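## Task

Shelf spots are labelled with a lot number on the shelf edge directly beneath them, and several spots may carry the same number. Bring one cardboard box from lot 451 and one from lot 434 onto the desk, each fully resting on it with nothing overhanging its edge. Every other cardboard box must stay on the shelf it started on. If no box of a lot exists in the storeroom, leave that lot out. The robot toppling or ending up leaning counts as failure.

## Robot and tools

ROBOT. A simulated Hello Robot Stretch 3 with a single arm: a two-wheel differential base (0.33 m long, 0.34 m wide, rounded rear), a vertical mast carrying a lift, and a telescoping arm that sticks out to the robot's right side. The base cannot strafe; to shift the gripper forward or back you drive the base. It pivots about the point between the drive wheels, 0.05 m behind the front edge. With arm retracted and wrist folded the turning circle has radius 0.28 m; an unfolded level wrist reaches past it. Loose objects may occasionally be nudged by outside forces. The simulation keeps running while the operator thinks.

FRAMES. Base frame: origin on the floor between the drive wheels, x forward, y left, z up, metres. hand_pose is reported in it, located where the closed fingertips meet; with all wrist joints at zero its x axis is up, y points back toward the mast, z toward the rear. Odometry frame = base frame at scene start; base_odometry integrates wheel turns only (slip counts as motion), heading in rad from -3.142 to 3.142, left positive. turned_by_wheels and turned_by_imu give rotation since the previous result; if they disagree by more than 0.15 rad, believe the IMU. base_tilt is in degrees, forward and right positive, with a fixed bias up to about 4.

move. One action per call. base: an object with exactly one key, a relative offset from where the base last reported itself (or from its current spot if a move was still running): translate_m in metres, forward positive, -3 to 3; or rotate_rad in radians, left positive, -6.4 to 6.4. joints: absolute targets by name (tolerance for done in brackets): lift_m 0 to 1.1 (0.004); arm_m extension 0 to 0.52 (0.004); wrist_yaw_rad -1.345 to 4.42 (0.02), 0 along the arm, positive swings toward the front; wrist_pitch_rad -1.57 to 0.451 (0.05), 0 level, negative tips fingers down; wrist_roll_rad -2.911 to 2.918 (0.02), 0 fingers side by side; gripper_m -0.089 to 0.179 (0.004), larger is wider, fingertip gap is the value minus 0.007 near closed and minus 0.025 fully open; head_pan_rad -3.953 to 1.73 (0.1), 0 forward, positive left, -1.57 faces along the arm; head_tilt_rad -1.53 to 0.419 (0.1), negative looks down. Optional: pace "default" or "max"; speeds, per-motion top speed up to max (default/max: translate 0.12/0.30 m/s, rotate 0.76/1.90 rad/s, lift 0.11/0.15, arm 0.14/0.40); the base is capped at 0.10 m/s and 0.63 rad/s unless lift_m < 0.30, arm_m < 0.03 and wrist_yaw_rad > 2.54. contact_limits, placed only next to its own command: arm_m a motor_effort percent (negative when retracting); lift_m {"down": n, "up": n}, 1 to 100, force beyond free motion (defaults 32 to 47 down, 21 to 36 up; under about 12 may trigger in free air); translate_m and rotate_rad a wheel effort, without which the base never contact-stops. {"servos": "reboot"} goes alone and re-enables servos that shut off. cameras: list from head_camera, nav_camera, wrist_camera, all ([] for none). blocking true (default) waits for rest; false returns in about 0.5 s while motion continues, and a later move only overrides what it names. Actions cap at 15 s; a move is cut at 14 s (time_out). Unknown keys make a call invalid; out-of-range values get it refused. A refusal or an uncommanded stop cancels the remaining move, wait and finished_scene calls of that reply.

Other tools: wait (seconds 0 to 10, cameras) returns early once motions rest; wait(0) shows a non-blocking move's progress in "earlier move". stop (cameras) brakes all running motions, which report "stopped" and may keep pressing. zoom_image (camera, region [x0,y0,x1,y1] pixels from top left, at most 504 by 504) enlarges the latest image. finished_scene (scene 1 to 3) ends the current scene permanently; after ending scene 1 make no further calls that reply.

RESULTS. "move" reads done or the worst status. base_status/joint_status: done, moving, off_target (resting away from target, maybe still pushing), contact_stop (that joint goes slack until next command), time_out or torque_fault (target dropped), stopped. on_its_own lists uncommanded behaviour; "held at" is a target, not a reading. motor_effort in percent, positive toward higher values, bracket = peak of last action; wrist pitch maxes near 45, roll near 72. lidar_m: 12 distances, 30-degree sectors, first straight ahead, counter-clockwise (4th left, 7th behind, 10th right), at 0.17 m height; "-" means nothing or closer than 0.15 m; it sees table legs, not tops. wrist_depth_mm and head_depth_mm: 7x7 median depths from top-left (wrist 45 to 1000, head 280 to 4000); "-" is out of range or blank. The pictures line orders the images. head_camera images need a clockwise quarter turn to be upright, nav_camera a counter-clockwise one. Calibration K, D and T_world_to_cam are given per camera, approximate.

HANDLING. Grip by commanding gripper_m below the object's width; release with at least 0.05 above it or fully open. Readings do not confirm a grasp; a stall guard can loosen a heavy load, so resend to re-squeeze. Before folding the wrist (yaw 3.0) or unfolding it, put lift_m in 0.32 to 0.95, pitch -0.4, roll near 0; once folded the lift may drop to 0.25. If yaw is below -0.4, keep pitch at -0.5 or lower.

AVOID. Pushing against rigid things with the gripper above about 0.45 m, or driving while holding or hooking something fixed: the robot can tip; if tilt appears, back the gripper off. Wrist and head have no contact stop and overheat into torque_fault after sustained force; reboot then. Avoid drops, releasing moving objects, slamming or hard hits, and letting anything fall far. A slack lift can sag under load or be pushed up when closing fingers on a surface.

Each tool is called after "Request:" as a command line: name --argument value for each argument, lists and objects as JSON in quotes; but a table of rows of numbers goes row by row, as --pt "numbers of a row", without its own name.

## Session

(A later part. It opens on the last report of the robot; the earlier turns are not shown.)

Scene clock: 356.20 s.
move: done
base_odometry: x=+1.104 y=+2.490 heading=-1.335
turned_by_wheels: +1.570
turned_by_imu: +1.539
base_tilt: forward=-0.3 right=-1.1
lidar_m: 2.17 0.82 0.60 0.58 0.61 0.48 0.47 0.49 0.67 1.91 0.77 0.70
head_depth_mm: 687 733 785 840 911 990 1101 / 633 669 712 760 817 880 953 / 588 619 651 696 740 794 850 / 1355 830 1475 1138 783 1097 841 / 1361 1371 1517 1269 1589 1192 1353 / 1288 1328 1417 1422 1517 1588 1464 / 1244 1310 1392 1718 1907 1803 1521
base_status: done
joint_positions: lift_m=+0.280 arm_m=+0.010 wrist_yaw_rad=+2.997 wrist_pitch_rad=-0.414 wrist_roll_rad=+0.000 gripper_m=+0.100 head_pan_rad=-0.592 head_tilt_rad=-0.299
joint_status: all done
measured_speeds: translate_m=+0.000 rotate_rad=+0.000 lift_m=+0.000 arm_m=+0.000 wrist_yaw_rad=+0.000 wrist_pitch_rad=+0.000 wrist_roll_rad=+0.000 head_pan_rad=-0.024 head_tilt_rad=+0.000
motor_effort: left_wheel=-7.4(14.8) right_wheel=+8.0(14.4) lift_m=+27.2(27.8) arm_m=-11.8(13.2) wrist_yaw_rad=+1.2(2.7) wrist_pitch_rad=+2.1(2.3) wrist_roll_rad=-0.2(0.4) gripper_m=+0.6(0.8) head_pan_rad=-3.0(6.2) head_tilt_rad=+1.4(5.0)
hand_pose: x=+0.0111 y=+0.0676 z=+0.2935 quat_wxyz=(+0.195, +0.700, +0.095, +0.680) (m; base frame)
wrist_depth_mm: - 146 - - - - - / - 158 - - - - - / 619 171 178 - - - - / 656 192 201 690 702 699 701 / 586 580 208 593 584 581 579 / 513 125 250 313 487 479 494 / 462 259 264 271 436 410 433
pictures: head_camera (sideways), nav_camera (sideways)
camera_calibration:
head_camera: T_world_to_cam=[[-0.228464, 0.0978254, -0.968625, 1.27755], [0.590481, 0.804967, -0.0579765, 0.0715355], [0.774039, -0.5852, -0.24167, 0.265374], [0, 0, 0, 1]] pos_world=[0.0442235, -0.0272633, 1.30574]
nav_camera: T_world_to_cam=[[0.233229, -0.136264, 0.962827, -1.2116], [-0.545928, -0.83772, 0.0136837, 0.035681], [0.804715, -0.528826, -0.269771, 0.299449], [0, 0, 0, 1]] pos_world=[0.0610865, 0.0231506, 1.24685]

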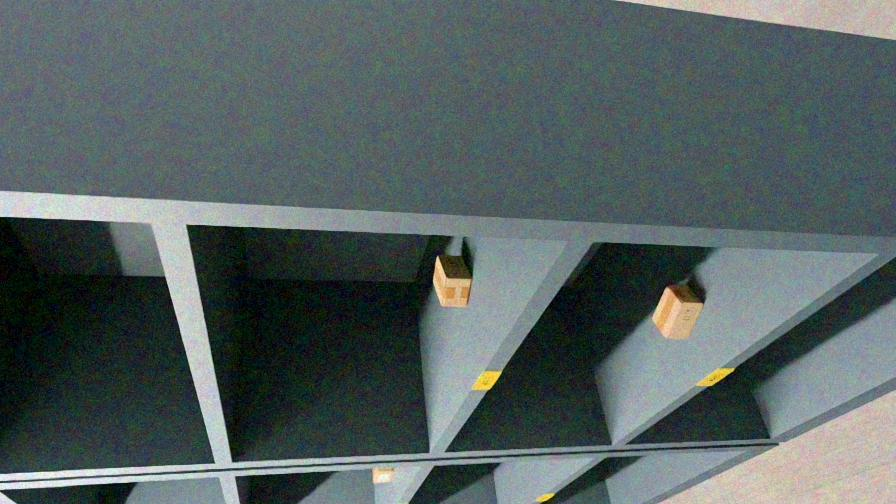

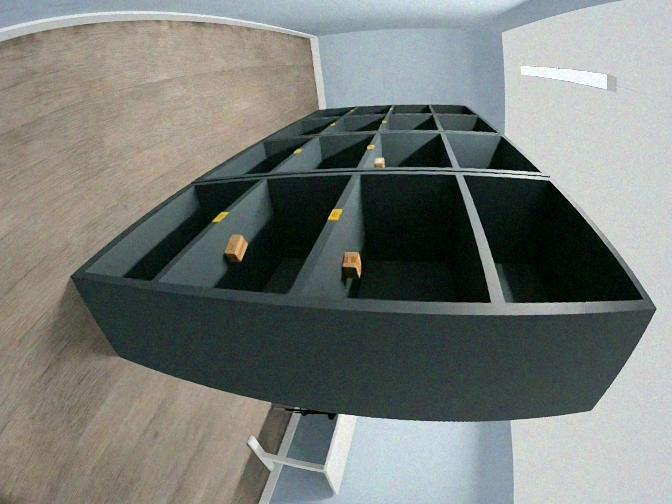

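Request:
zoom_image --camera "head_camera" --region '[466, 360, 506, 400]'

Request:
zoom_image --camera "head_camera" --region '[690, 355, 740, 405]'

Request:
move --base '{"translate_m":0.75}' --joints '{"head_pan_rad":-1.2,"head_tilt_rad":-0.35}' --pace "max" --cameras '["head_camera","nav_camera"]'

Request:
move --joints '{"head_pan_rad":-0.6,"head_tilt_rad":-0.3}' --pace "max" --cameras '["head_camera","nav_camera"]'

Scaled by 12.600 from the camera's 896x504 image, which has a finer 1280x720 frame.

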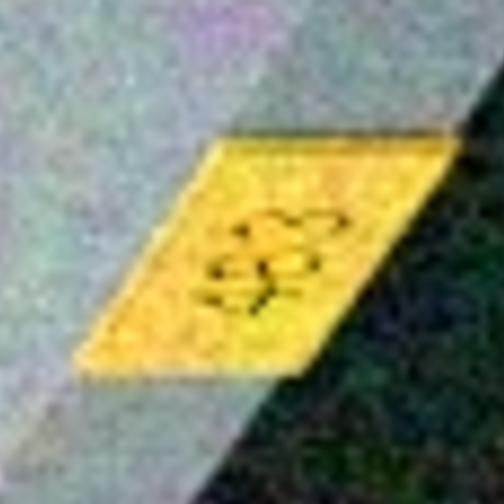

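Scaled by 10.080 from the camera's 896x504 image, which has a finer 1280x720 frame.

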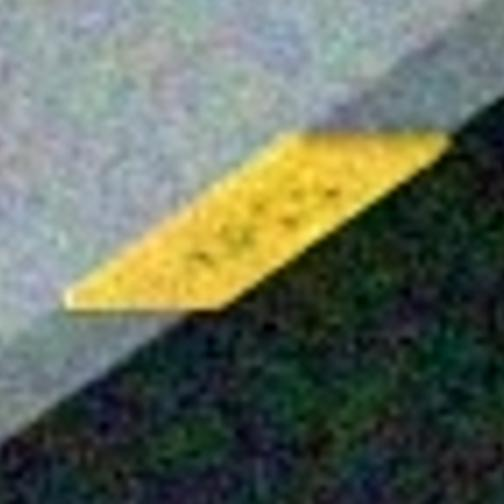

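Scene clock: 370.10 s.
move: done
base_odometry: x=+1.279 y=+1.761 heading=-1.335
turned_by_wheels: +0.000
turned_by_imu: +0.000
base_tilt: forward=-0.3 right=-1.3
lidar_m: 1.76 0.80 0.59 0.57 0.60 0.82 1.21 1.26 0.46 0.63 0.92 0.81
head_depth_mm: 350 747 785 830 661 469 884 / 354 779 814 856 655 485 879 / 361 805 851 890 651 504 875 / 376 837 891 924 643 525 869 / 407 869 931 963 639 991 867 / 415 905 972 1000 631 1023 863 / 470 894 953 942 628 1033 862
base_status: done
joint_positions: lift_m=+0.280 arm_m=+0.010 wrist_yaw_rad=+2.997 wrist_pitch_rad=-0.414 wrist_roll_rad=+0.000 gripper_m=+0.100 head_pan_rad=-1.200 head_tilt_rad=-0.350
joint_status: all done
measured_speeds: all 0
motor_effort: left_wheel=+2.2(13.7) right_wheel=+2.4(13.8) lift_m=+27.6(31.1) arm_m=-6.1(10.1) wrist_yaw_rad=+1.8(3.0) wrist_pitch_rad=+2.3(2.3) wrist_roll_rad=-0.2(0.3) gripper_m=+0.3(1.1) head_pan_rad=+2.9(5.6) head_tilt_rad=-2.6(6.2)
hand_pose: x=+0.0110 y=+0.0676 z=+0.2935 quat_wxyz=(+0.195, +0.700, +0.095, +0.680) (m; base frame)
wrist_depth_mm: 547 146 161 - - - - / - 158 - - - - - / - 172 179 - - - - / 674 192 202 673 678 698 682 / 605 578 208 585 588 578 576 / 516 125 249 312 484 483 491 / 458 259 264 270 436 413 432
pictures: head_camera (sideways), nav_camera (sideways)
camera_calibration:
head_camera: T_world_to_cam=[[-0.149186, 0.256385, -0.954992, 1.25929], [0.943523, 0.325845, -0.0599153, 0.0718704], [0.295818, -0.909995, -0.290517, 0.331905], [0, 0, 0, 1]] pos_world=[0.0218742, -0.0442504, 1.30335]
nav_camera: T_world_to_cam=[[0.131056, -0.290339, 0.947907, -1.19147], [-0.926539, -0.375977, 0.0129418, 0.038963], [0.352634, -0.879968, -0.318285, 0.365296], [0, 0, 0, 1]] pos_world=[0.0634344, -0.00983238, 1.24517]

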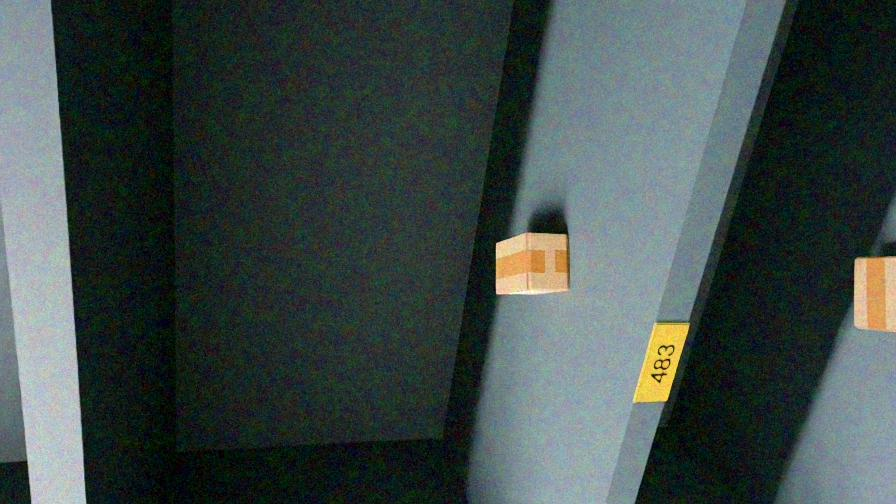

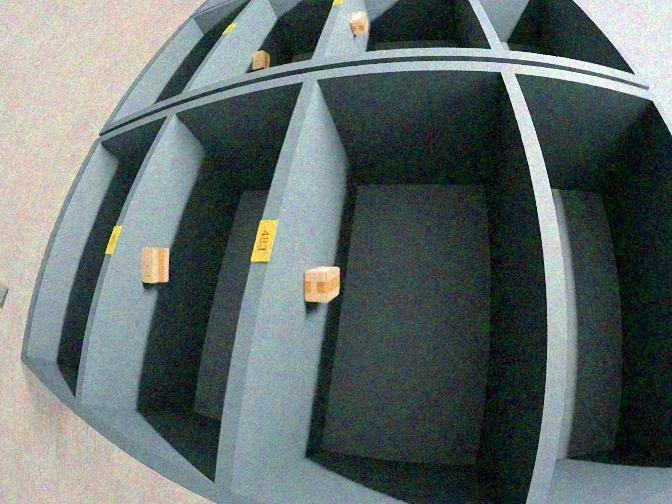

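Scene clock: 370.90 s.
move: done
base_odometry: x=+1.279 y=+1.761 heading=-1.335
turned_by_wheels: +0.000
turned_by_imu: +0.000
base_tilt: forward=-0.3 right=-1.2
lidar_m: 1.76 0.80 0.59 0.57 0.60 0.82 1.21 1.26 0.46 0.63 0.92 0.81
head_depth_mm: 828 656 959 997 728 552 929 / 773 671 879 939 718 1060 922 / 724 736 808 858 760 984 917 / 690 720 759 805 843 903 930 / 1513 1202 1680 1124 1502 1175 1343 / 1446 1500 1591 1580 1677 1695 1473 / 1397 1458 1538 1644 1902 1800 1509
base_status: not commanded
joint_positions: lift_m=+0.280 arm_m=+0.010 wrist_yaw_rad=+2.997 wrist_pitch_rad=-0.414 wrist_roll_rad=+0.000 gripper_m=+0.100 head_pan_rad=-0.580 head_tilt_rad=-0.305
joint_status: all done
measured_speeds: all 0
motor_effort: left_wheel=+2.0(2.6) right_wheel=+2.6(2.6) lift_m=+31.1(31.1) arm_m=-5.3(6.1) wrist_yaw_rad=+1.6(2.4) wrist_pitch_rad=+2.1(2.2) wrist_roll_rad=-0.1(0.4) gripper_m=+0.1(0.9) head_pan_rad=-0.9(5.1) head_tilt_rad=+4.7(7.9)
hand_pose: x=+0.0110 y=+0.0676 z=+0.2935 quat_wxyz=(+0.195, +0.700, +0.095, +0.680) (m; base frame)
wrist_depth_mm: 535 146 161 - - - - / - 158 - - - - - / - 171 179 - - - - / 679 192 202 685 677 699 702 / 601 580 207 584 585 583 577 / 511 125 248 312 484 482 492 / 461 258 264 271 436 413 428
pictures: head_camera (sideways), nav_camera (sideways)
camera_calibration:
head_camera: T_world_to_cam=[[-0.23404, 0.0981044, -0.967265, 1.27585], [0.580908, 0.811885, -0.0582118, 0.0719212], [0.779597, -0.575516, -0.247003, 0.272326], [0, 0, 0, 1]] pos_world=[0.0445153, -0.0268301, 1.30553]
nav_camera: T_world_to_cam=[[0.239204, -0.136486, 0.961329, -1.20963], [-0.536234, -0.84396, 0.0136068, 0.0356663], [0.809466, -0.518752, -0.275067, 0.306301], [0, 0, 0, 1]] pos_world=[0.0605346, 0.0238971, 1.24662]

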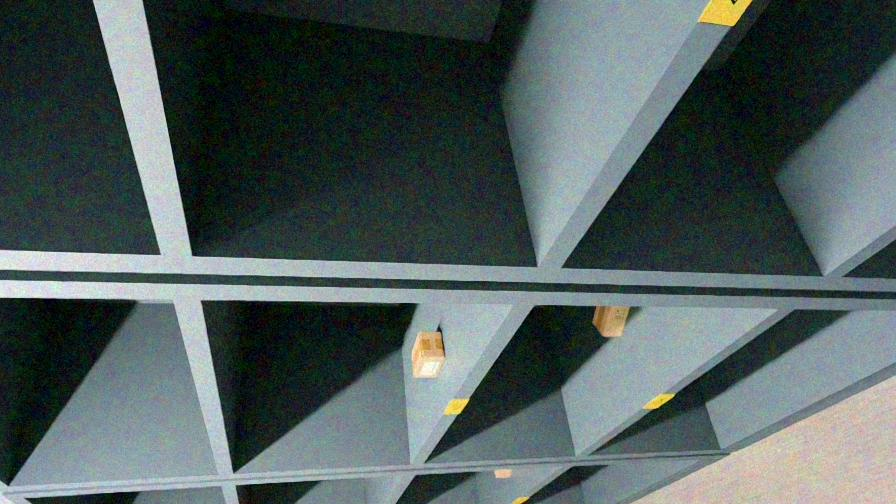

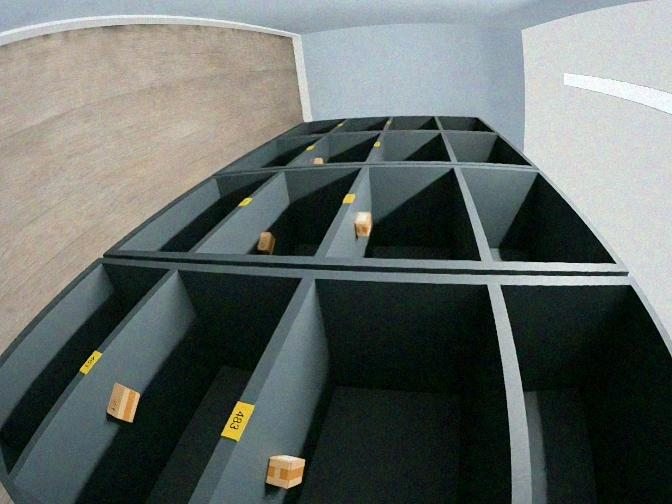

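Request:
move --joints '{"head_pan_rad":-1.25,"head_tilt_rad":-0.65}' --pace "max" --cameras '["head_camera"]'

Request:
move --base '{"translate_m":0.85}' --pace "max" --cameras '["head_camera"]'

Request:
move --joints '{"head_pan_rad":-1.1,"head_tilt_rad":-0.4}' --pace "max" --cameras '["head_camera","nav_camera"]'

Request:
move --joints '{"head_pan_rad":-0.7,"head_tilt_rad":-0.35}' --pace "max" --cameras '["head_camera","nav_camera"]'

Scene clock: 383.37 s.
move: done
base_odometry: x=+1.279 y=+1.761 heading=-1.335
turned_by_wheels: +0.000
turned_by_imu: +0.000
base_tilt: forward=-0.3 right=-1.2
lidar_m: 1.76 0.81 0.59 0.57 0.60 0.82 1.21 1.26 0.46 0.63 0.92 0.81
head_depth_mm: 691 756 796 551 955 824 723 / 711 780 791 548 1007 843 766 / 731 806 781 542 1035 842 1062 / 753 832 768 540 1030 836 1102 / 779 863 678 558 1021 832 1119 / 806 895 750 577 1019 870 1117 / 834 934 738 598 1004 894 1130
base_status: not commanded
joint_positions: lift_m=+0.280 arm_m=+0.010 wrist_yaw_rad=+2.997 wrist_pitch_rad=-0.414 wrist_roll_rad=+0.000 gripper_m=+0.100 head_pan_rad=-1.271 head_tilt_rad=-0.651
joint_status: all done
measured_speeds: all 0
motor_effort: left_wheel=+2.0(2.6) right_wheel=+1.7(2.5) lift_m=+31.2(31.4) arm_m=-1.3(2.5) wrist_yaw_rad=+2.3(2.7) wrist_pitch_rad=+2.1(2.3) wrist_roll_rad=-0.1(0.3) gripper_m=+0.5(0.6) head_pan_rad=+0.8(5.1) head_tilt_rad=-4.9(7.3)
hand_pose: x=+0.0110 y=+0.0676 z=+0.2935 quat_wxyz=(+0.195, +0.700, +0.095, +0.680) (m; base frame)
wrist_depth_mm: 538 146 161 - - - - / - 158 - - - - - / - 171 178 - - - - / 675 191 202 685 682 701 690 / 606 578 208 584 585 581 573 / 512 125 249 311 487 479 488 / 459 260 265 269 436 414 431
pictures: head_camera (sideways)
camera_calibration:
head_camera: T_world_to_cam=[[-0.210416, 0.524077, -0.825269, 1.09042], [0.958436, 0.276966, -0.0684846, 0.082893], [0.192681, -0.805378, -0.560572, 0.683953], [0, 0, 0, 1]] pos_world=[0.0182091, -0.0435811, 1.28897]

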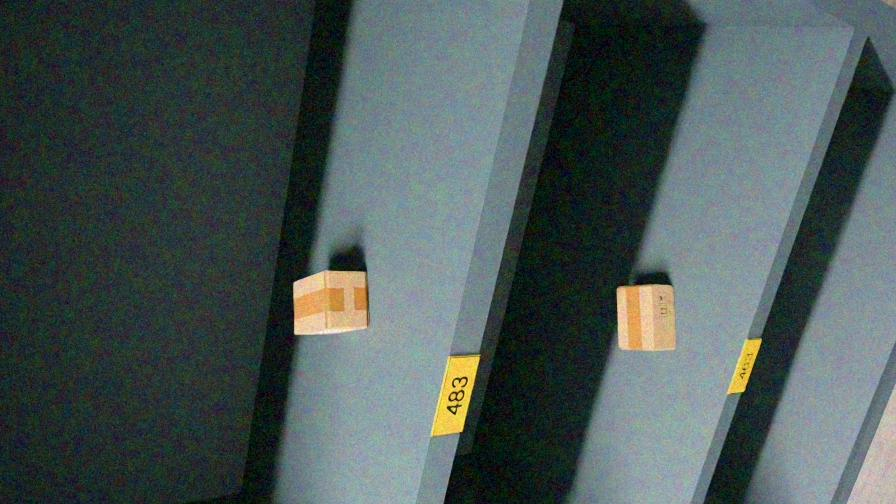

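Scene clock: 387.53 s.
move: done
base_odometry: x=+1.477 y=+0.935 heading=-1.335
turned_by_wheels: +0.000
turned_by_imu: +0.001
base_tilt: forward=-0.3 right=-1.1
lidar_m: 1.82 0.79 0.58 0.56 0.59 0.81 2.05 1.09 0.46 0.45 0.93 0.89
head_depth_mm: 699 764 797 551 534 611 709 / 722 789 790 546 1012 843 759 / 744 821 780 542 1031 840 1084 / 771 850 770 560 1028 837 1105 / 795 882 755 582 991 854 1120 / 827 917 660 604 982 873 1116 / 857 959 660 1156 1005 1218 1136
base_status: done
joint_positions: lift_m=+0.280 arm_m=+0.010 wrist_yaw_rad=+2.998 wrist_pitch_rad=-0.414 wrist_roll_rad=+0.000 gripper_m=+0.100 head_pan_rad=-1.250 head_tilt_rad=-0.651
joint_status: not commanded
measured_speeds: all 0
motor_effort: left_wheel=+1.6(11.6) right_wheel=+6.0(17.8) lift_m=+27.5(31.1) arm_m=+1.8(2.6) wrist_yaw_rad=+1.1(3.1) wrist_pitch_rad=+2.1(2.3) wrist_roll_rad=+0.0(0.3) gripper_m=+0.4(1.0) head_pan_rad=+3.0(4.3) head_tilt_rad=-2.1(5.8)
hand_pose: x=+0.0110 y=+0.0676 z=+0.2935 quat_wxyz=(+0.195, +0.700, +0.095, +0.680) (m; base frame)
wrist_depth_mm: 530 146 540 - - - - / - 158 - - - - - / - 172 179 - - - - / - 192 200 689 688 703 701 / 603 583 207 591 588 583 583 / 508 125 248 311 487 483 491 / 456 260 264 269 434 408 429
pictures: head_camera (sideways)
camera_calibration:
head_camera: T_world_to_cam=[[-0.221371, 0.51954, -0.825272, 1.09052], [0.952408, 0.297036, -0.0684784, 0.0829395], [0.209558, -0.801154, -0.560569, 0.683806], [0, 0, 0, 1]] pos_world=[0.0191191, -0.0433682, 1.28897]

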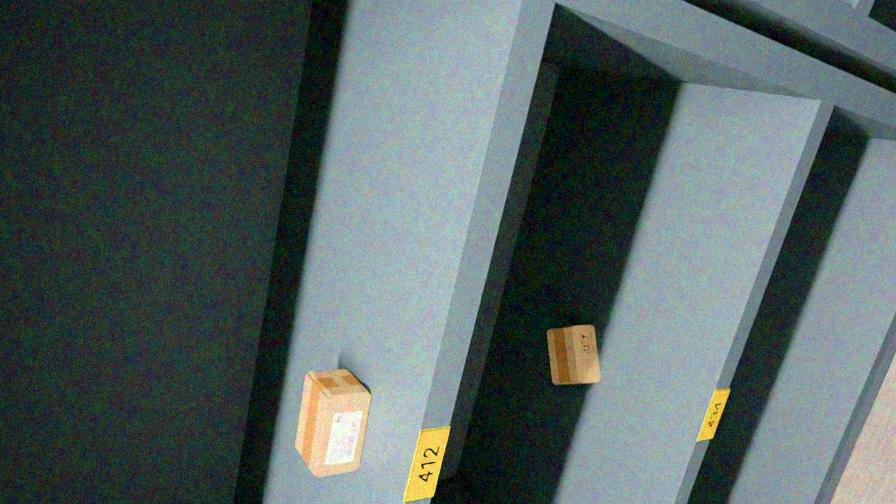

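Scene clock: 388.20 s.
move: done
base_odometry: x=+1.477 y=+0.935 heading=-1.335
turned_by_wheels: +0.000
turned_by_imu: +0.000
base_tilt: forward=-0.4 right=-1.1
lidar_m: 1.83 0.79 0.58 0.56 0.59 0.81 2.05 1.09 0.46 0.45 0.93 0.89
head_depth_mm: 436 764 805 837 602 478 848 / 443 805 849 877 598 953 843 / 450 846 896 921 591 993 839 / 458 892 952 921 585 1053 836 / 467 942 1006 910 614 1046 834 / 477 999 1061 898 645 1044 828 / 493 921 970 886 1020 1032 874
base_status: not commanded
joint_positions: lift_m=+0.280 arm_m=+0.010 wrist_yaw_rad=+2.998 wrist_pitch_rad=-0.414 wrist_roll_rad=+0.000 gripper_m=+0.100 head_pan_rad=-1.095 head_tilt_rad=-0.399
joint_status: all done
measured_speeds: all 0
motor_effort: left_wheel=+1.7(2.2) right_wheel=+6.3(6.5) lift_m=+28.8(28.8) arm_m=+2.8(3.4) wrist_yaw_rad=+2.1(2.5) wrist_pitch_rad=+2.2(2.2) wrist_roll_rad=+0.0(0.2) gripper_m=+0.2(0.7) head_pan_rad=+2.2(4.8) head_tilt_rad=+5.3(5.3)
hand_pose: x=+0.0110 y=+0.0676 z=+0.2935 quat_wxyz=(+0.195, +0.700, +0.095, +0.680) (m; base frame)
wrist_depth_mm: 529 146 542 - - - - / - 158 - - - - - / - 171 178 - - - - / - 192 200 680 677 706 693 / 600 588 207 591 591 581 580 / 513 125 250 309 485 481 495 / 459 259 264 270 436 415 428
pictures: head_camera (sideways), nav_camera (sideways)
camera_calibration:
head_camera: T_world_to_cam=[[-0.196686, 0.280489, -0.93949, 1.23932], [0.902561, 0.426113, -0.0617371, 0.0744998], [0.383012, -0.86009, -0.336969, 0.391818], [0, 0, 0, 1]] pos_world=[0.0264462, -0.0423632, 1.30096]
nav_camera: T_world_to_cam=[[0.181999, -0.315768, 0.931218, -1.16996], [-0.881455, -0.472111, 0.0121849, 0.0396489], [0.435791, -0.823044, -0.364259, 0.424666], [0, 0, 0, 1]] pos_world=[0.0628154, -0.00119825, 1.24369]

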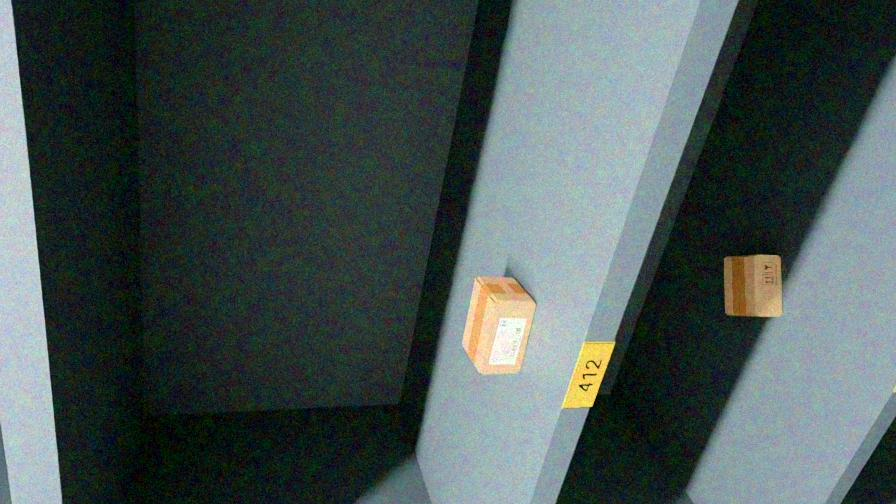

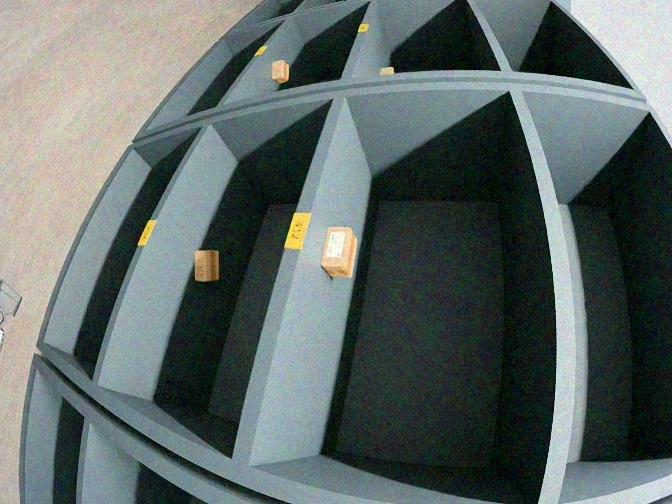

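Scene clock: 388.90 s.
move: done
base_odometry: x=+1.477 y=+0.935 heading=-1.335
turned_by_wheels: +0.000
turned_by_imu: +0.000
base_tilt: forward=-0.3 right=-1.2
lidar_m: 1.82 0.79 0.58 0.56 0.59 0.81 2.05 1.09 0.46 0.45 0.94 0.89
head_depth_mm: 473 892 943 950 626 538 855 / 923 958 1045 1038 637 1050 853 / 874 937 1026 1046 694 1124 879 / 808 859 930 963 1023 1087 899 / 758 795 852 896 955 1021 1086 / 789 836 887 1044 1382 1199 1330 / 1492 1548 1650 1682 1627 1726 1453
base_status: not commanded
joint_positions: lift_m=+0.280 arm_m=+0.010 wrist_yaw_rad=+2.998 wrist_pitch_rad=-0.414 wrist_roll_rad=+0.000 gripper_m=+0.100 head_pan_rad=-0.685 head_tilt_rad=-0.348
joint_status: all done
measured_speeds: all 0
motor_effort: left_wheel=+1.7(2.3) right_wheel=+5.7(6.7) lift_m=+30.6(31.3) arm_m=+3.2(4.0) wrist_yaw_rad=+1.1(2.8) wrist_pitch_rad=+2.1(2.3) wrist_roll_rad=+0.0(0.3) gripper_m=+0.2(0.5) head_pan_rad=+0.9(4.9) head_tilt_rad=+5.0(8.3)
hand_pose: x=+0.0110 y=+0.0676 z=+0.2935 quat_wxyz=(+0.195, +0.700, +0.095, +0.680) (m; base frame)
wrist_depth_mm: 535 146 542 - - - - / - 158 - - - - - / - 172 179 - - - - / - 191 200 682 690 694 686 / 604 582 208 589 582 576 582 / 514 125 250 308 485 479 491 / 455 258 265 270 433 413 428
pictures: head_camera (sideways), nav_camera (sideways)
camera_calibration:
head_camera: T_world_to_cam=[[-0.254573, 0.148164, -0.955636, 1.26077], [0.660449, 0.748479, -0.0598916, 0.0735846], [0.706399, -0.646395, -0.288397, 0.326662], [0, 0, 0, 1]] pos_world=[0.0416051, -0.0307249, 1.30345]
nav_camera: T_world_to_cam=[[0.255472, -0.18675, 0.948609, -1.19318], [-0.620983, -0.783717, 0.0129503, 0.0370762], [0.741022, -0.592378, -0.316186, 0.360217], [0, 0, 0, 1]] pos_world=[0.0609196, 0.0196154, 1.24528]

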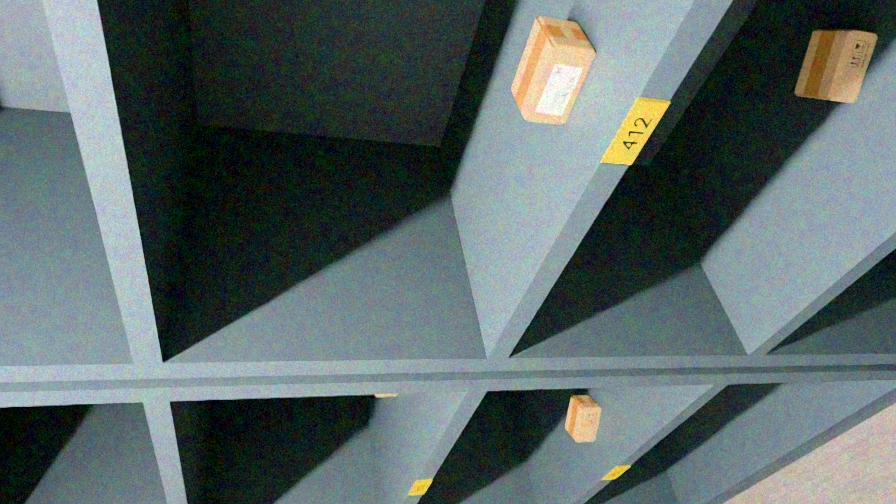

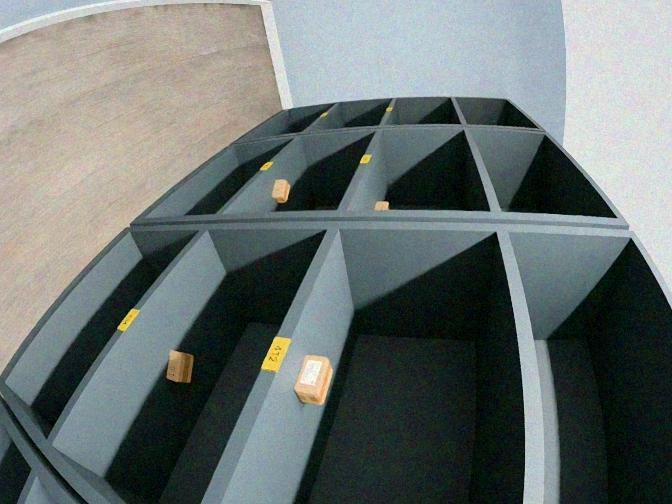

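Request:
move --joints '{"head_pan_rad":-1.25,"head_tilt_rad":-0.65}' --pace "max" --cameras '["head_camera"]'

Request:
zoom_image --camera "head_camera" --region '[680, 380, 750, 450]'

Scene clock: 399.13 s.
move: done
base_odometry: x=+1.477 y=+0.935 heading=-1.335
turned_by_wheels: +0.000
turned_by_imu: +0.000
base_tilt: forward=-0.2 right=-1.3
lidar_m: 1.82 0.79 0.58 0.56 0.59 0.80 2.05 1.09 0.46 0.45 0.93 0.89
head_depth_mm: 699 763 795 548 531 612 719 / 721 789 781 543 1011 819 763 / 741 819 773 540 1034 841 1082 / 763 845 761 557 1027 833 1103 / 787 874 752 578 986 849 1120 / 815 908 667 600 979 875 1117 / 846 945 652 1152 1005 1215 1133
base_status: not commanded
joint_positions: lift_m=+0.280 arm_m=+0.010 wrist_yaw_rad=+2.998 wrist_pitch_rad=-0.414 wrist_roll_rad=+0.000 gripper_m=+0.100 head_pan_rad=-1.268 head_tilt_rad=-0.655
joint_status: all done
measured_speeds: all 0
motor_effort: left_wheel=+1.3(2.1) right_wheel=+5.8(6.7) lift_m=+30.7(31.3) arm_m=+7.0(7.4) wrist_yaw_rad=+2.5(2.8) wrist_pitch_rad=+2.2(2.2) wrist_roll_rad=-0.4(0.4) gripper_m=+0.2(0.9) head_pan_rad=+0.0(4.2) head_tilt_rad=-5.1(6.1)
hand_pose: x=+0.0110 y=+0.0676 z=+0.2935 quat_wxyz=(+0.195, +0.700, +0.095, +0.680) (m; base frame)
wrist_depth_mm: 535 146 546 - - - - / - 158 - - - - - / - 171 179 - - - - / - 191 200 682 689 698 686 / 598 579 208 584 586 575 578 / 507 125 249 311 486 476 495 / 458 259 264 270 431 412 431
pictures: head_camera (sideways)
camera_calibration:
head_camera: T_world_to_cam=[[-0.212828, 0.526278, -0.823247, 1.0878], [0.957547, 0.28001, -0.0685457, 0.0830093], [0.194443, -0.802886, -0.56353, 0.687722], [0, 0, 0, 1]] pos_world=[0.0183061, -0.0435652, 1.28877]

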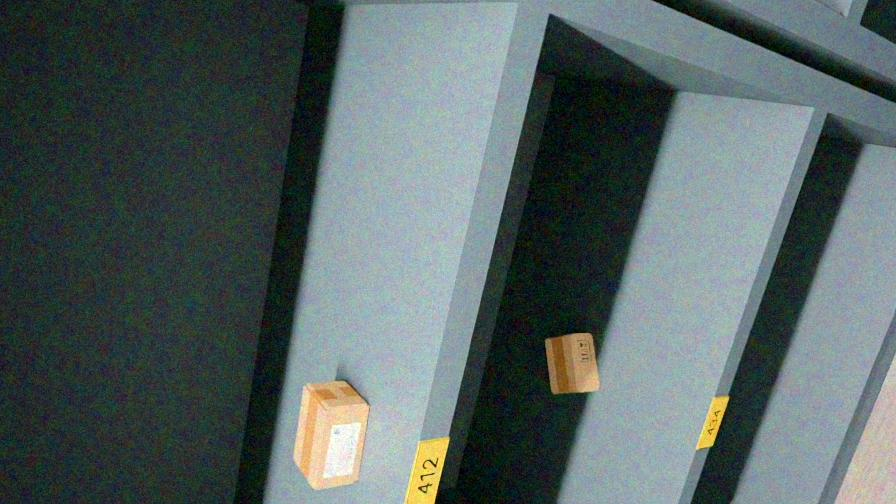

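Scaled by 7.200 from the camera's 896x504 image, which has a finer 1280x720 frame.

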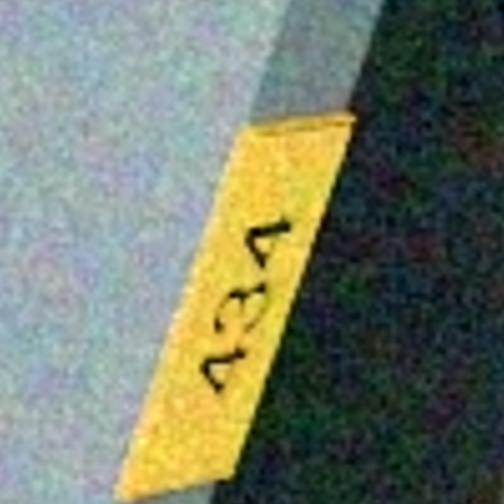

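Request:
move --base '{"translate_m":0.37}' --pace "max" --joints '{"head_pan_rad":-1.57,"head_tilt_rad":-0.5}' --cameras '[]'

Request:
move --joints '{"lift_m":0.54}' --pace "max" --cameras '["head_camera"]'

Request:
move --joints '{"wrist_yaw_rad":0,"wrist_pitch_rad":-0.4}' --pace "max" --cameras '[]'

Request:
move --joints '{"wrist_pitch_rad":-0.2,"gripper_m":0.179}' --pace "max" --cameras '["wrist_camera"]'

Scene clock: 418.67 s.
move: done
base_odometry: x=+1.563 y=+0.575 heading=-1.335
turned_by_wheels: +0.000
turned_by_imu: +0.000
base_tilt: forward=-0.3 right=-1.3
lidar_m: 2.06 0.78 0.58 0.56 0.58 0.80 2.30 0.63 0.62 0.90 0.60 0.65
head_depth_mm: 733 794 861 748 540 971 787 / 734 793 860 737 534 965 782 / 737 793 862 730 529 961 781 / 734 792 864 606 527 923 775 / 733 794 863 712 546 948 770 / 733 795 862 705 541 945 766 / 733 795 863 697 537 934 763
base_status: done
joint_positions: lift_m=+0.280 arm_m=+0.010 wrist_yaw_rad=+2.998 wrist_pitch_rad=-0.414 wrist_roll_rad=+0.000 gripper_m=+0.100 head_pan_rad=-1.572 head_tilt_rad=-0.496
joint_status: all done
measured_speeds: all 0
motor_effort: left_wheel=+4.0(13.5) right_wheel=+2.9(12.8) lift_m=+23.3(31.2) arm_m=+12.2(12.4) wrist_yaw_rad=+0.8(2.8) wrist_pitch_rad=+2.2(2.3) wrist_roll_rad=-0.2(0.3) gripper_m=+0.2(0.9) head_pan_rad=+0.2(6.1) head_tilt_rad=-2.3(5.2)
hand_pose: x=+0.0110 y=+0.0676 z=+0.2935 quat_wxyz=(+0.195, +0.700, +0.096, +0.680) (m; base frame)
wrist_depth_mm: 530 146 538 - - - - / - 158 - - - - - / - 172 178 - - - - / - 189 200 686 677 701 692 / 608 573 208 590 592 583 574 / 511 125 249 309 484 478 491 / 457 260 264 270 438 410 429
pictures: none
No camera images: "cameras" was empty.

Scene clock: 421.20 s.
move: done
base_odometry: x=+1.563 y=+0.575 heading=-1.335
turned_by_wheels: +0.000
turned_by_imu: +0.000
base_tilt: forward=-0.2 right=-1.2
lidar_m: 2.06 0.78 0.58 0.56 0.58 0.80 2.31 0.63 0.62 0.90 0.60 0.65
head_depth_mm: 731 793 865 740 536 965 784 / 733 792 861 732 532 958 780 / 734 794 863 719 552 952 779 / 736 793 864 601 546 920 771 / 733 796 864 704 541 944 768 / 735 795 862 699 538 938 767 / 735 793 865 691 532 930 762
base_status: not commanded
joint_positions: lift_m=+0.540 arm_m=+0.010 wrist_yaw_rad=+2.998 wrist_pitch_rad=-0.415 wrist_roll_rad=+0.000 gripper_m=+0.100 head_pan_rad=-1.571 head_tilt_rad=-0.500
joint_status: all done
measured_speeds: all 0
motor_effort: left_wheel=+4.2(4.6) right_wheel=+2.2(3.8) lift_m=+28.1(33.4) arm_m=+13.0(13.7) wrist_yaw_rad=+0.9(3.6) wrist_pitch_rad=+2.1(2.3) wrist_roll_rad=-0.1(0.3) gripper_m=+0.5(1.2) head_pan_rad=+3.6(4.0) head_tilt_rad=-3.7(5.3)
hand_pose: x=+0.0110 y=+0.0675 z=+0.5534 quat_wxyz=(+0.195, +0.700, +0.096, +0.680) (m; base frame)
wrist_depth_mm: 526 146 535 - - - - / - 158 - - - - - / - 171 179 - - - - / - 187 195 - - - - / - - 152 - - 852 874 / 811 - 249 816 773 774 794 / 748 688 296 704 698 668 694
pictures: head_camera (sideways)
camera_calibration:
head_camera: T_world_to_cam=[[-0.046061, 0.432196, -0.900602, 1.18767], [0.997471, -0.0289525, -0.0649096, 0.0780521], [-0.0541283, -0.901315, -0.42977, 0.515238], [0, 0, 0, 1]] pos_world=[0.00473942, -0.046654, 1.29612]

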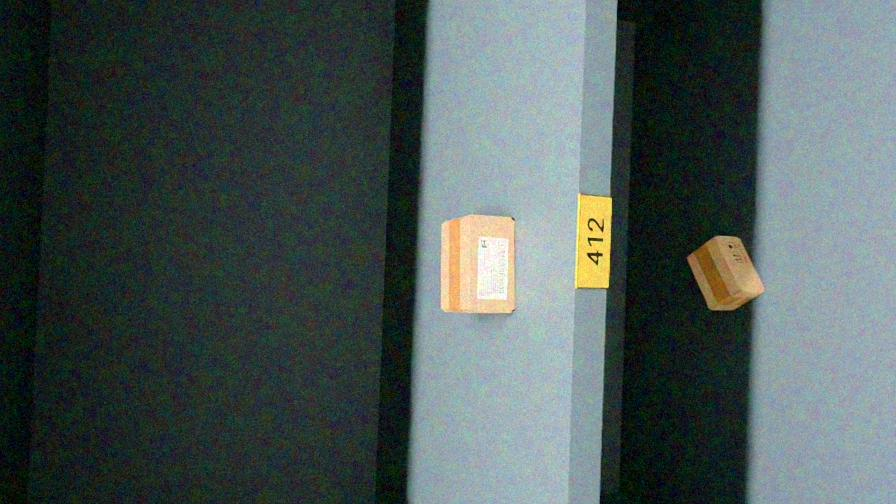

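Scene clock: 423.03 s.
move: done
base_odometry: x=+1.563 y=+0.575 heading=-1.335
turned_by_wheels: +0.000
turned_by_imu: +0.000
base_tilt: forward=-0.2 right=-1.1
lidar_m: 2.06 0.78 0.58 0.56 0.58 0.80 2.30 0.63 0.62 0.90 0.61 0.65
head_depth_mm: 733 793 859 741 534 969 785 / 735 793 862 732 532 961 781 / 732 795 861 722 551 952 774 / 735 795 864 599 546 919 774 / 732 792 862 700 541 942 766 / 733 791 869 698 536 939 764 / 733 795 865 691 534 934 763
base_status: not commanded
joint_positions: lift_m=+0.540 arm_m=+0.010 wrist_yaw_rad=+0.003 wrist_pitch_rad=-0.415 wrist_roll_rad=+0.000 gripper_m=+0.100 head_pan_rad=-1.570 head_tilt_rad=-0.500
joint_status: all done
measured_speeds: all 0
motor_effort: left_wheel=+3.6(4.7) right_wheel=+2.6(3.7) lift_m=+22.8(27.8) arm_m=+13.0(13.6) wrist_yaw_rad=-3.0(8.5) wrist_pitch_rad=+2.2(4.8) wrist_roll_rad=+0.1(0.3) gripper_m=+0.1(0.8) head_pan_rad=+3.7(4.3) head_tilt_rad=-4.2(5.5)
hand_pose: x=-0.0208 y=-0.3798 z=+0.5534 quat_wxyz=(+0.692, +0.147, -0.691, -0.145) (m; base frame)
wrist_depth_mm: 482 - - 383 - - 540 / 440 431 431 383 418 411 406 / 318 315 313 309 307 303 300 / 256 252 247 243 242 241 239 / 472 258 152 248 240 238 236 / 479 - 131 - - - - / 482 - - - - 117 -
pictures: none
No camera images: "cameras" was empty.

Scene clock: 424.37 s.
move: done
base_odometry: x=+1.563 y=+0.575 heading=-1.335
turned_by_wheels: +0.000
turned_by_imu: +0.000
base_tilt: forward=-0.3 right=-1.1
lidar_m: 2.05 0.78 0.58 0.56 0.58 0.80 2.31 0.63 0.62 0.90 0.61 0.65
head_depth_mm: 733 795 862 740 537 965 782 / 733 793 862 732 532 960 778 / 735 792 862 721 550 957 779 / 734 793 864 598 547 918 771 / 734 792 863 703 543 940 768 / 734 794 864 699 536 937 766 / 735 794 864 692 532 933 762
base_status: not commanded
joint_positions: lift_m=+0.540 arm_m=+0.010 wrist_yaw_rad=+0.003 wrist_pitch_rad=-0.222 wrist_roll_rad=+0.000 gripper_m=+0.179 head_pan_rad=-1.570 head_tilt_rad=-0.500
joint_status: all done
measured_speeds: all 0
motor_effort: left_wheel=+3.7(4.6) right_wheel=+3.0(3.7) lift_m=+26.1(26.1) arm_m=+12.2(13.1) wrist_yaw_rad=-3.4(4.8) wrist_pitch_rad=+3.7(5.5) wrist_roll_rad=-0.1(0.3) gripper_m=+1.5(82.5) head_pan_rad=+3.0(3.8) head_tilt_rad=-4.3(5.5)
hand_pose: x=-0.0207 y=-0.3996 z=+0.5987 quat_wxyz=(+0.703, +0.080, -0.702, -0.078) (m; base frame)
wrist_depth_mm: 486 - - - - - 557 / 490 - - - - - 596 / 493 535 536 408 526 519 522 / 400 398 396 396 391 393 385 / 313 283 295 296 293 294 307 / - 247 249 245 242 239 235 / - 715 - - - - 105
pictures: wrist_camera
camera_calibration:
wrist_camera: T_world_to_cam=[[-0.998855, -0.0443845, -0.0178517, -0.0210275], [-0.00200561, 0.411677, -0.911328, 0.742567], [0.047798, -0.910249, -0.411294, 0.049705], [0, 0, 0, 1]] pos_world=[-0.02189, -0.261387, 0.69679]

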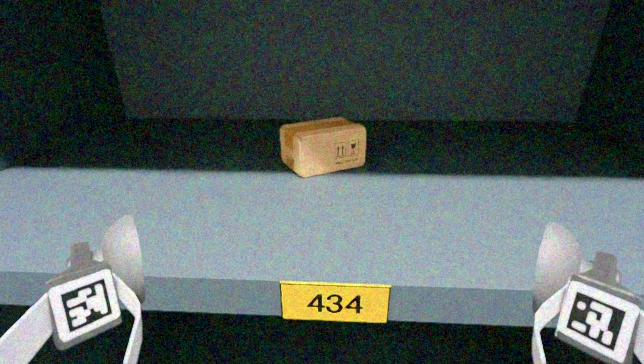

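Request:
move --base '{"translate_m":-0.072}' --joints '{"lift_m":0.502,"wrist_yaw_rad":0.42,"arm_m":0.13}' --cameras '["wrist_camera"]'

Scene clock: 448.83 s.
move: done
base_odometry: x=+1.547 y=+0.645 heading=-1.335
turned_by_wheels: +0.000
turned_by_imu: +0.000
base_tilt: forward=-0.3 right=-1.1
lidar_m: 2.06 0.78 0.58 0.56 0.58 0.80 2.31 0.63 0.58 0.90 0.66 0.66
head_depth_mm: 730 788 860 741 535 912 785 / 733 791 861 731 531 959 780 / 733 789 862 723 551 955 777 / 731 790 867 715 547 946 753 / 733 792 861 592 542 883 766 / 734 793 862 693 537 935 765 / 735 793 864 691 533 930 763
base_status: done
joint_positions: lift_m=+0.502 arm_m=+0.130 wrist_yaw_rad=+0.417 wrist_pitch_rad=-0.221 wrist_roll_rad=+0.000 gripper_m=+0.179 head_pan_rad=-1.570 head_tilt_rad=-0.500
joint_status: all done
measured_speeds: all 0
motor_effort: left_wheel=-9.2(11.2) right_wheel=-3.3(11.3) lift_m=+23.3(29.5) arm_m=+13.7(15.4) wrist_yaw_rad=+1.2(4.7) wrist_pitch_rad=+3.4(3.6) wrist_roll_rad=+0.1(0.4) gripper_m=+0.9(1.4) head_pan_rad=+3.5(3.9) head_tilt_rad=-4.5(5.1)
hand_pose: x=+0.0776 y=-0.4988 z=+0.5610 quat_wxyz=(+0.704, +0.222, -0.671, +0.069) (m; base frame)
wrist_depth_mm: 376 459 - - - - - / 382 467 - - - - - / 389 450 455 449 275 368 400 / 306 302 303 299 281 285 295 / 229 217 227 226 225 223 223 / 118 145 181 180 181 180 179 / 118 182 157 151 151 150 107
pictures: wrist_camera
camera_calibration:
wrist_camera: T_world_to_cam=[[-0.896743, -0.442194, -0.0177917, -0.134327], [-0.166885, 0.37512, -0.91183, 0.744141], [0.40988, -0.814708, -0.410182, -0.0418134], [0, 0, 0, 1]] pos_world=[0.0208677, -0.372606, 0.658989]

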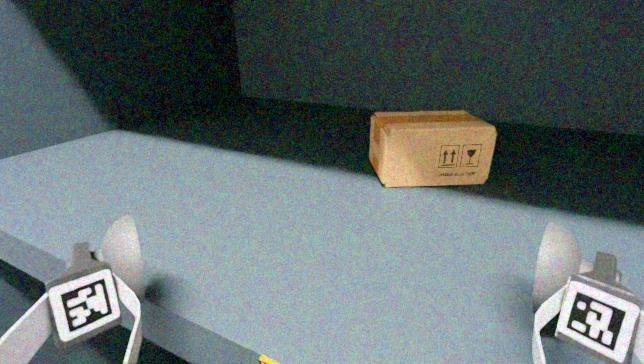

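Request:
move --base '{"translate_m":-0.01}' --joints '{"lift_m":0.497,"arm_m":0.25}' --contact_limits '{"arm_m":32}' --cameras '["wrist_camera"]'

Request:
move --joints '{"arm_m":0.312}' --contact_limits '{"arm_m":32}' --cameras '["wrist_camera"]'

Scene clock: 463.60 s.
move: done
base_odometry: x=+1.544 y=+0.654 heading=-1.336
turned_by_wheels: +0.000
turned_by_imu: +0.000
base_tilt: forward=-0.3 right=-1.1
lidar_m: 2.06 0.78 0.58 0.56 0.58 0.80 2.31 0.63 0.57 0.90 0.68 0.66
head_depth_mm: 732 790 861 738 536 905 784 / 731 789 862 731 531 965 778 / 734 790 863 721 551 952 773 / 732 791 862 713 545 948 659 / 734 791 863 633 541 881 722 / 734 795 866 695 537 936 764 / 734 792 865 691 533 934 764
base_status: done
joint_positions: lift_m=+0.497 arm_m=+0.250 wrist_yaw_rad=+0.417 wrist_pitch_rad=-0.221 wrist_roll_rad=+0.000 gripper_m=+0.179 head_pan_rad=-1.570 head_tilt_rad=-0.500
joint_status: all done
measured_speeds: all 0
motor_effort: left_wheel=-8.7(12.0) right_wheel=-4.6(8.4) lift_m=+25.2(26.7) arm_m=+13.2(15.0) wrist_yaw_rad=+2.8(3.2) wrist_pitch_rad=+3.4(3.5) wrist_roll_rad=+0.1(0.3) gripper_m=+0.8(1.0) head_pan_rad=+3.1(3.7) head_tilt_rad=-3.2(4.6)
contact_limits: arm_m 32 (drawing in: default 31, maximum 55; extending or still: default 40, maximum 69)
hand_pose: x=+0.0777 y=-0.6187 z=+0.5560 quat_wxyz=(+0.704, +0.222, -0.671, +0.069) (m; base frame)
wrist_depth_mm: 386 459 - - - - - / 393 471 - - - - - / 393 437 430 392 225 356 - / 293 291 288 177 180 284 282 / 219 217 217 189 192 214 214 / - 161 174 173 172 172 171 / 118 140 145 144 144 140 107
pictures: wrist_camera
camera_calibration:
wrist_camera: T_world_to_cam=[[-0.896684, -0.442317, -0.017705, -0.187508], [-0.166999, 0.375047, -0.911839, 0.784585], [0.409962, -0.814675, -0.410165, -0.141666], [0, 0, 0, 1]] pos_world=[0.0209676, -0.492606, 0.653989]

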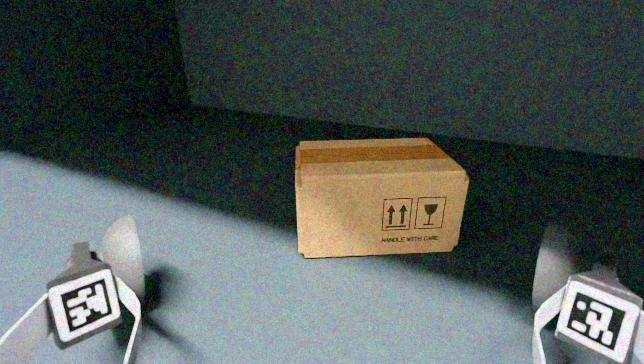

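Scene clock: 465.20 s.
move: done
base_odometry: x=+1.544 y=+0.654 heading=-1.336
turned_by_wheels: +0.000
turned_by_imu: +0.000
base_tilt: forward=-0.4 right=-1.3
lidar_m: 2.07 0.78 0.58 0.56 0.58 0.80 2.31 0.63 0.57 0.90 0.68 0.66
head_depth_mm: 731 793 862 737 535 903 784 / 731 792 859 729 531 961 780 / 732 792 860 720 550 954 623 / 733 789 860 713 544 942 635 / 733 795 863 633 542 884 736 / 733 791 865 696 536 930 764 / 733 791 867 690 533 932 763
base_status: not commanded
joint_positions: lift_m=+0.497 arm_m=+0.312 wrist_yaw_rad=+0.417 wrist_pitch_rad=-0.221 wrist_roll_rad=+0.000 gripper_m=+0.179 head_pan_rad=-1.570 head_tilt_rad=-0.500
joint_status: all done
measured_speeds: all 0
motor_effort: left_wheel=-9.0(9.7) right_wheel=-5.2(5.2) lift_m=+26.9(27.4) arm_m=+12.8(15.6) wrist_yaw_rad=+2.2(3.5) wrist_pitch_rad=+3.4(3.6) wrist_roll_rad=+0.2(0.3) gripper_m=+0.5(1.1) head_pan_rad=+3.1(3.5) head_tilt_rad=-4.0(4.2)
contact_limits: arm_m 32 (drawing in: default 31, maximum 55; extending or still: default 40, maximum 69)
hand_pose: x=+0.0777 y=-0.6808 z=+0.5560 quat_wxyz=(+0.704, +0.222, -0.671, +0.069) (m; base frame)
wrist_depth_mm: 385 449 - - - - - / 395 467 - - - - - / 390 433 391 390 - - - / 291 289 289 165 284 283 264 / 219 217 125 126 138 214 213 / - 161 131 134 137 171 171 / 118 140 140 139 143 139 107
pictures: wrist_camera
camera_calibration:
wrist_camera: T_world_to_cam=[[-0.896684, -0.442317, -0.017705, -0.214931], [-0.166999, 0.375047, -0.911839, 0.807838], [0.409962, -0.814675, -0.410165, -0.192176], [0, 0, 0, 1]] pos_world=[0.0209676, -0.554606, 0.653989]

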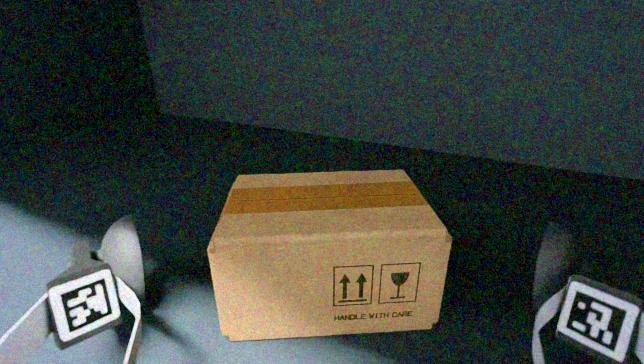

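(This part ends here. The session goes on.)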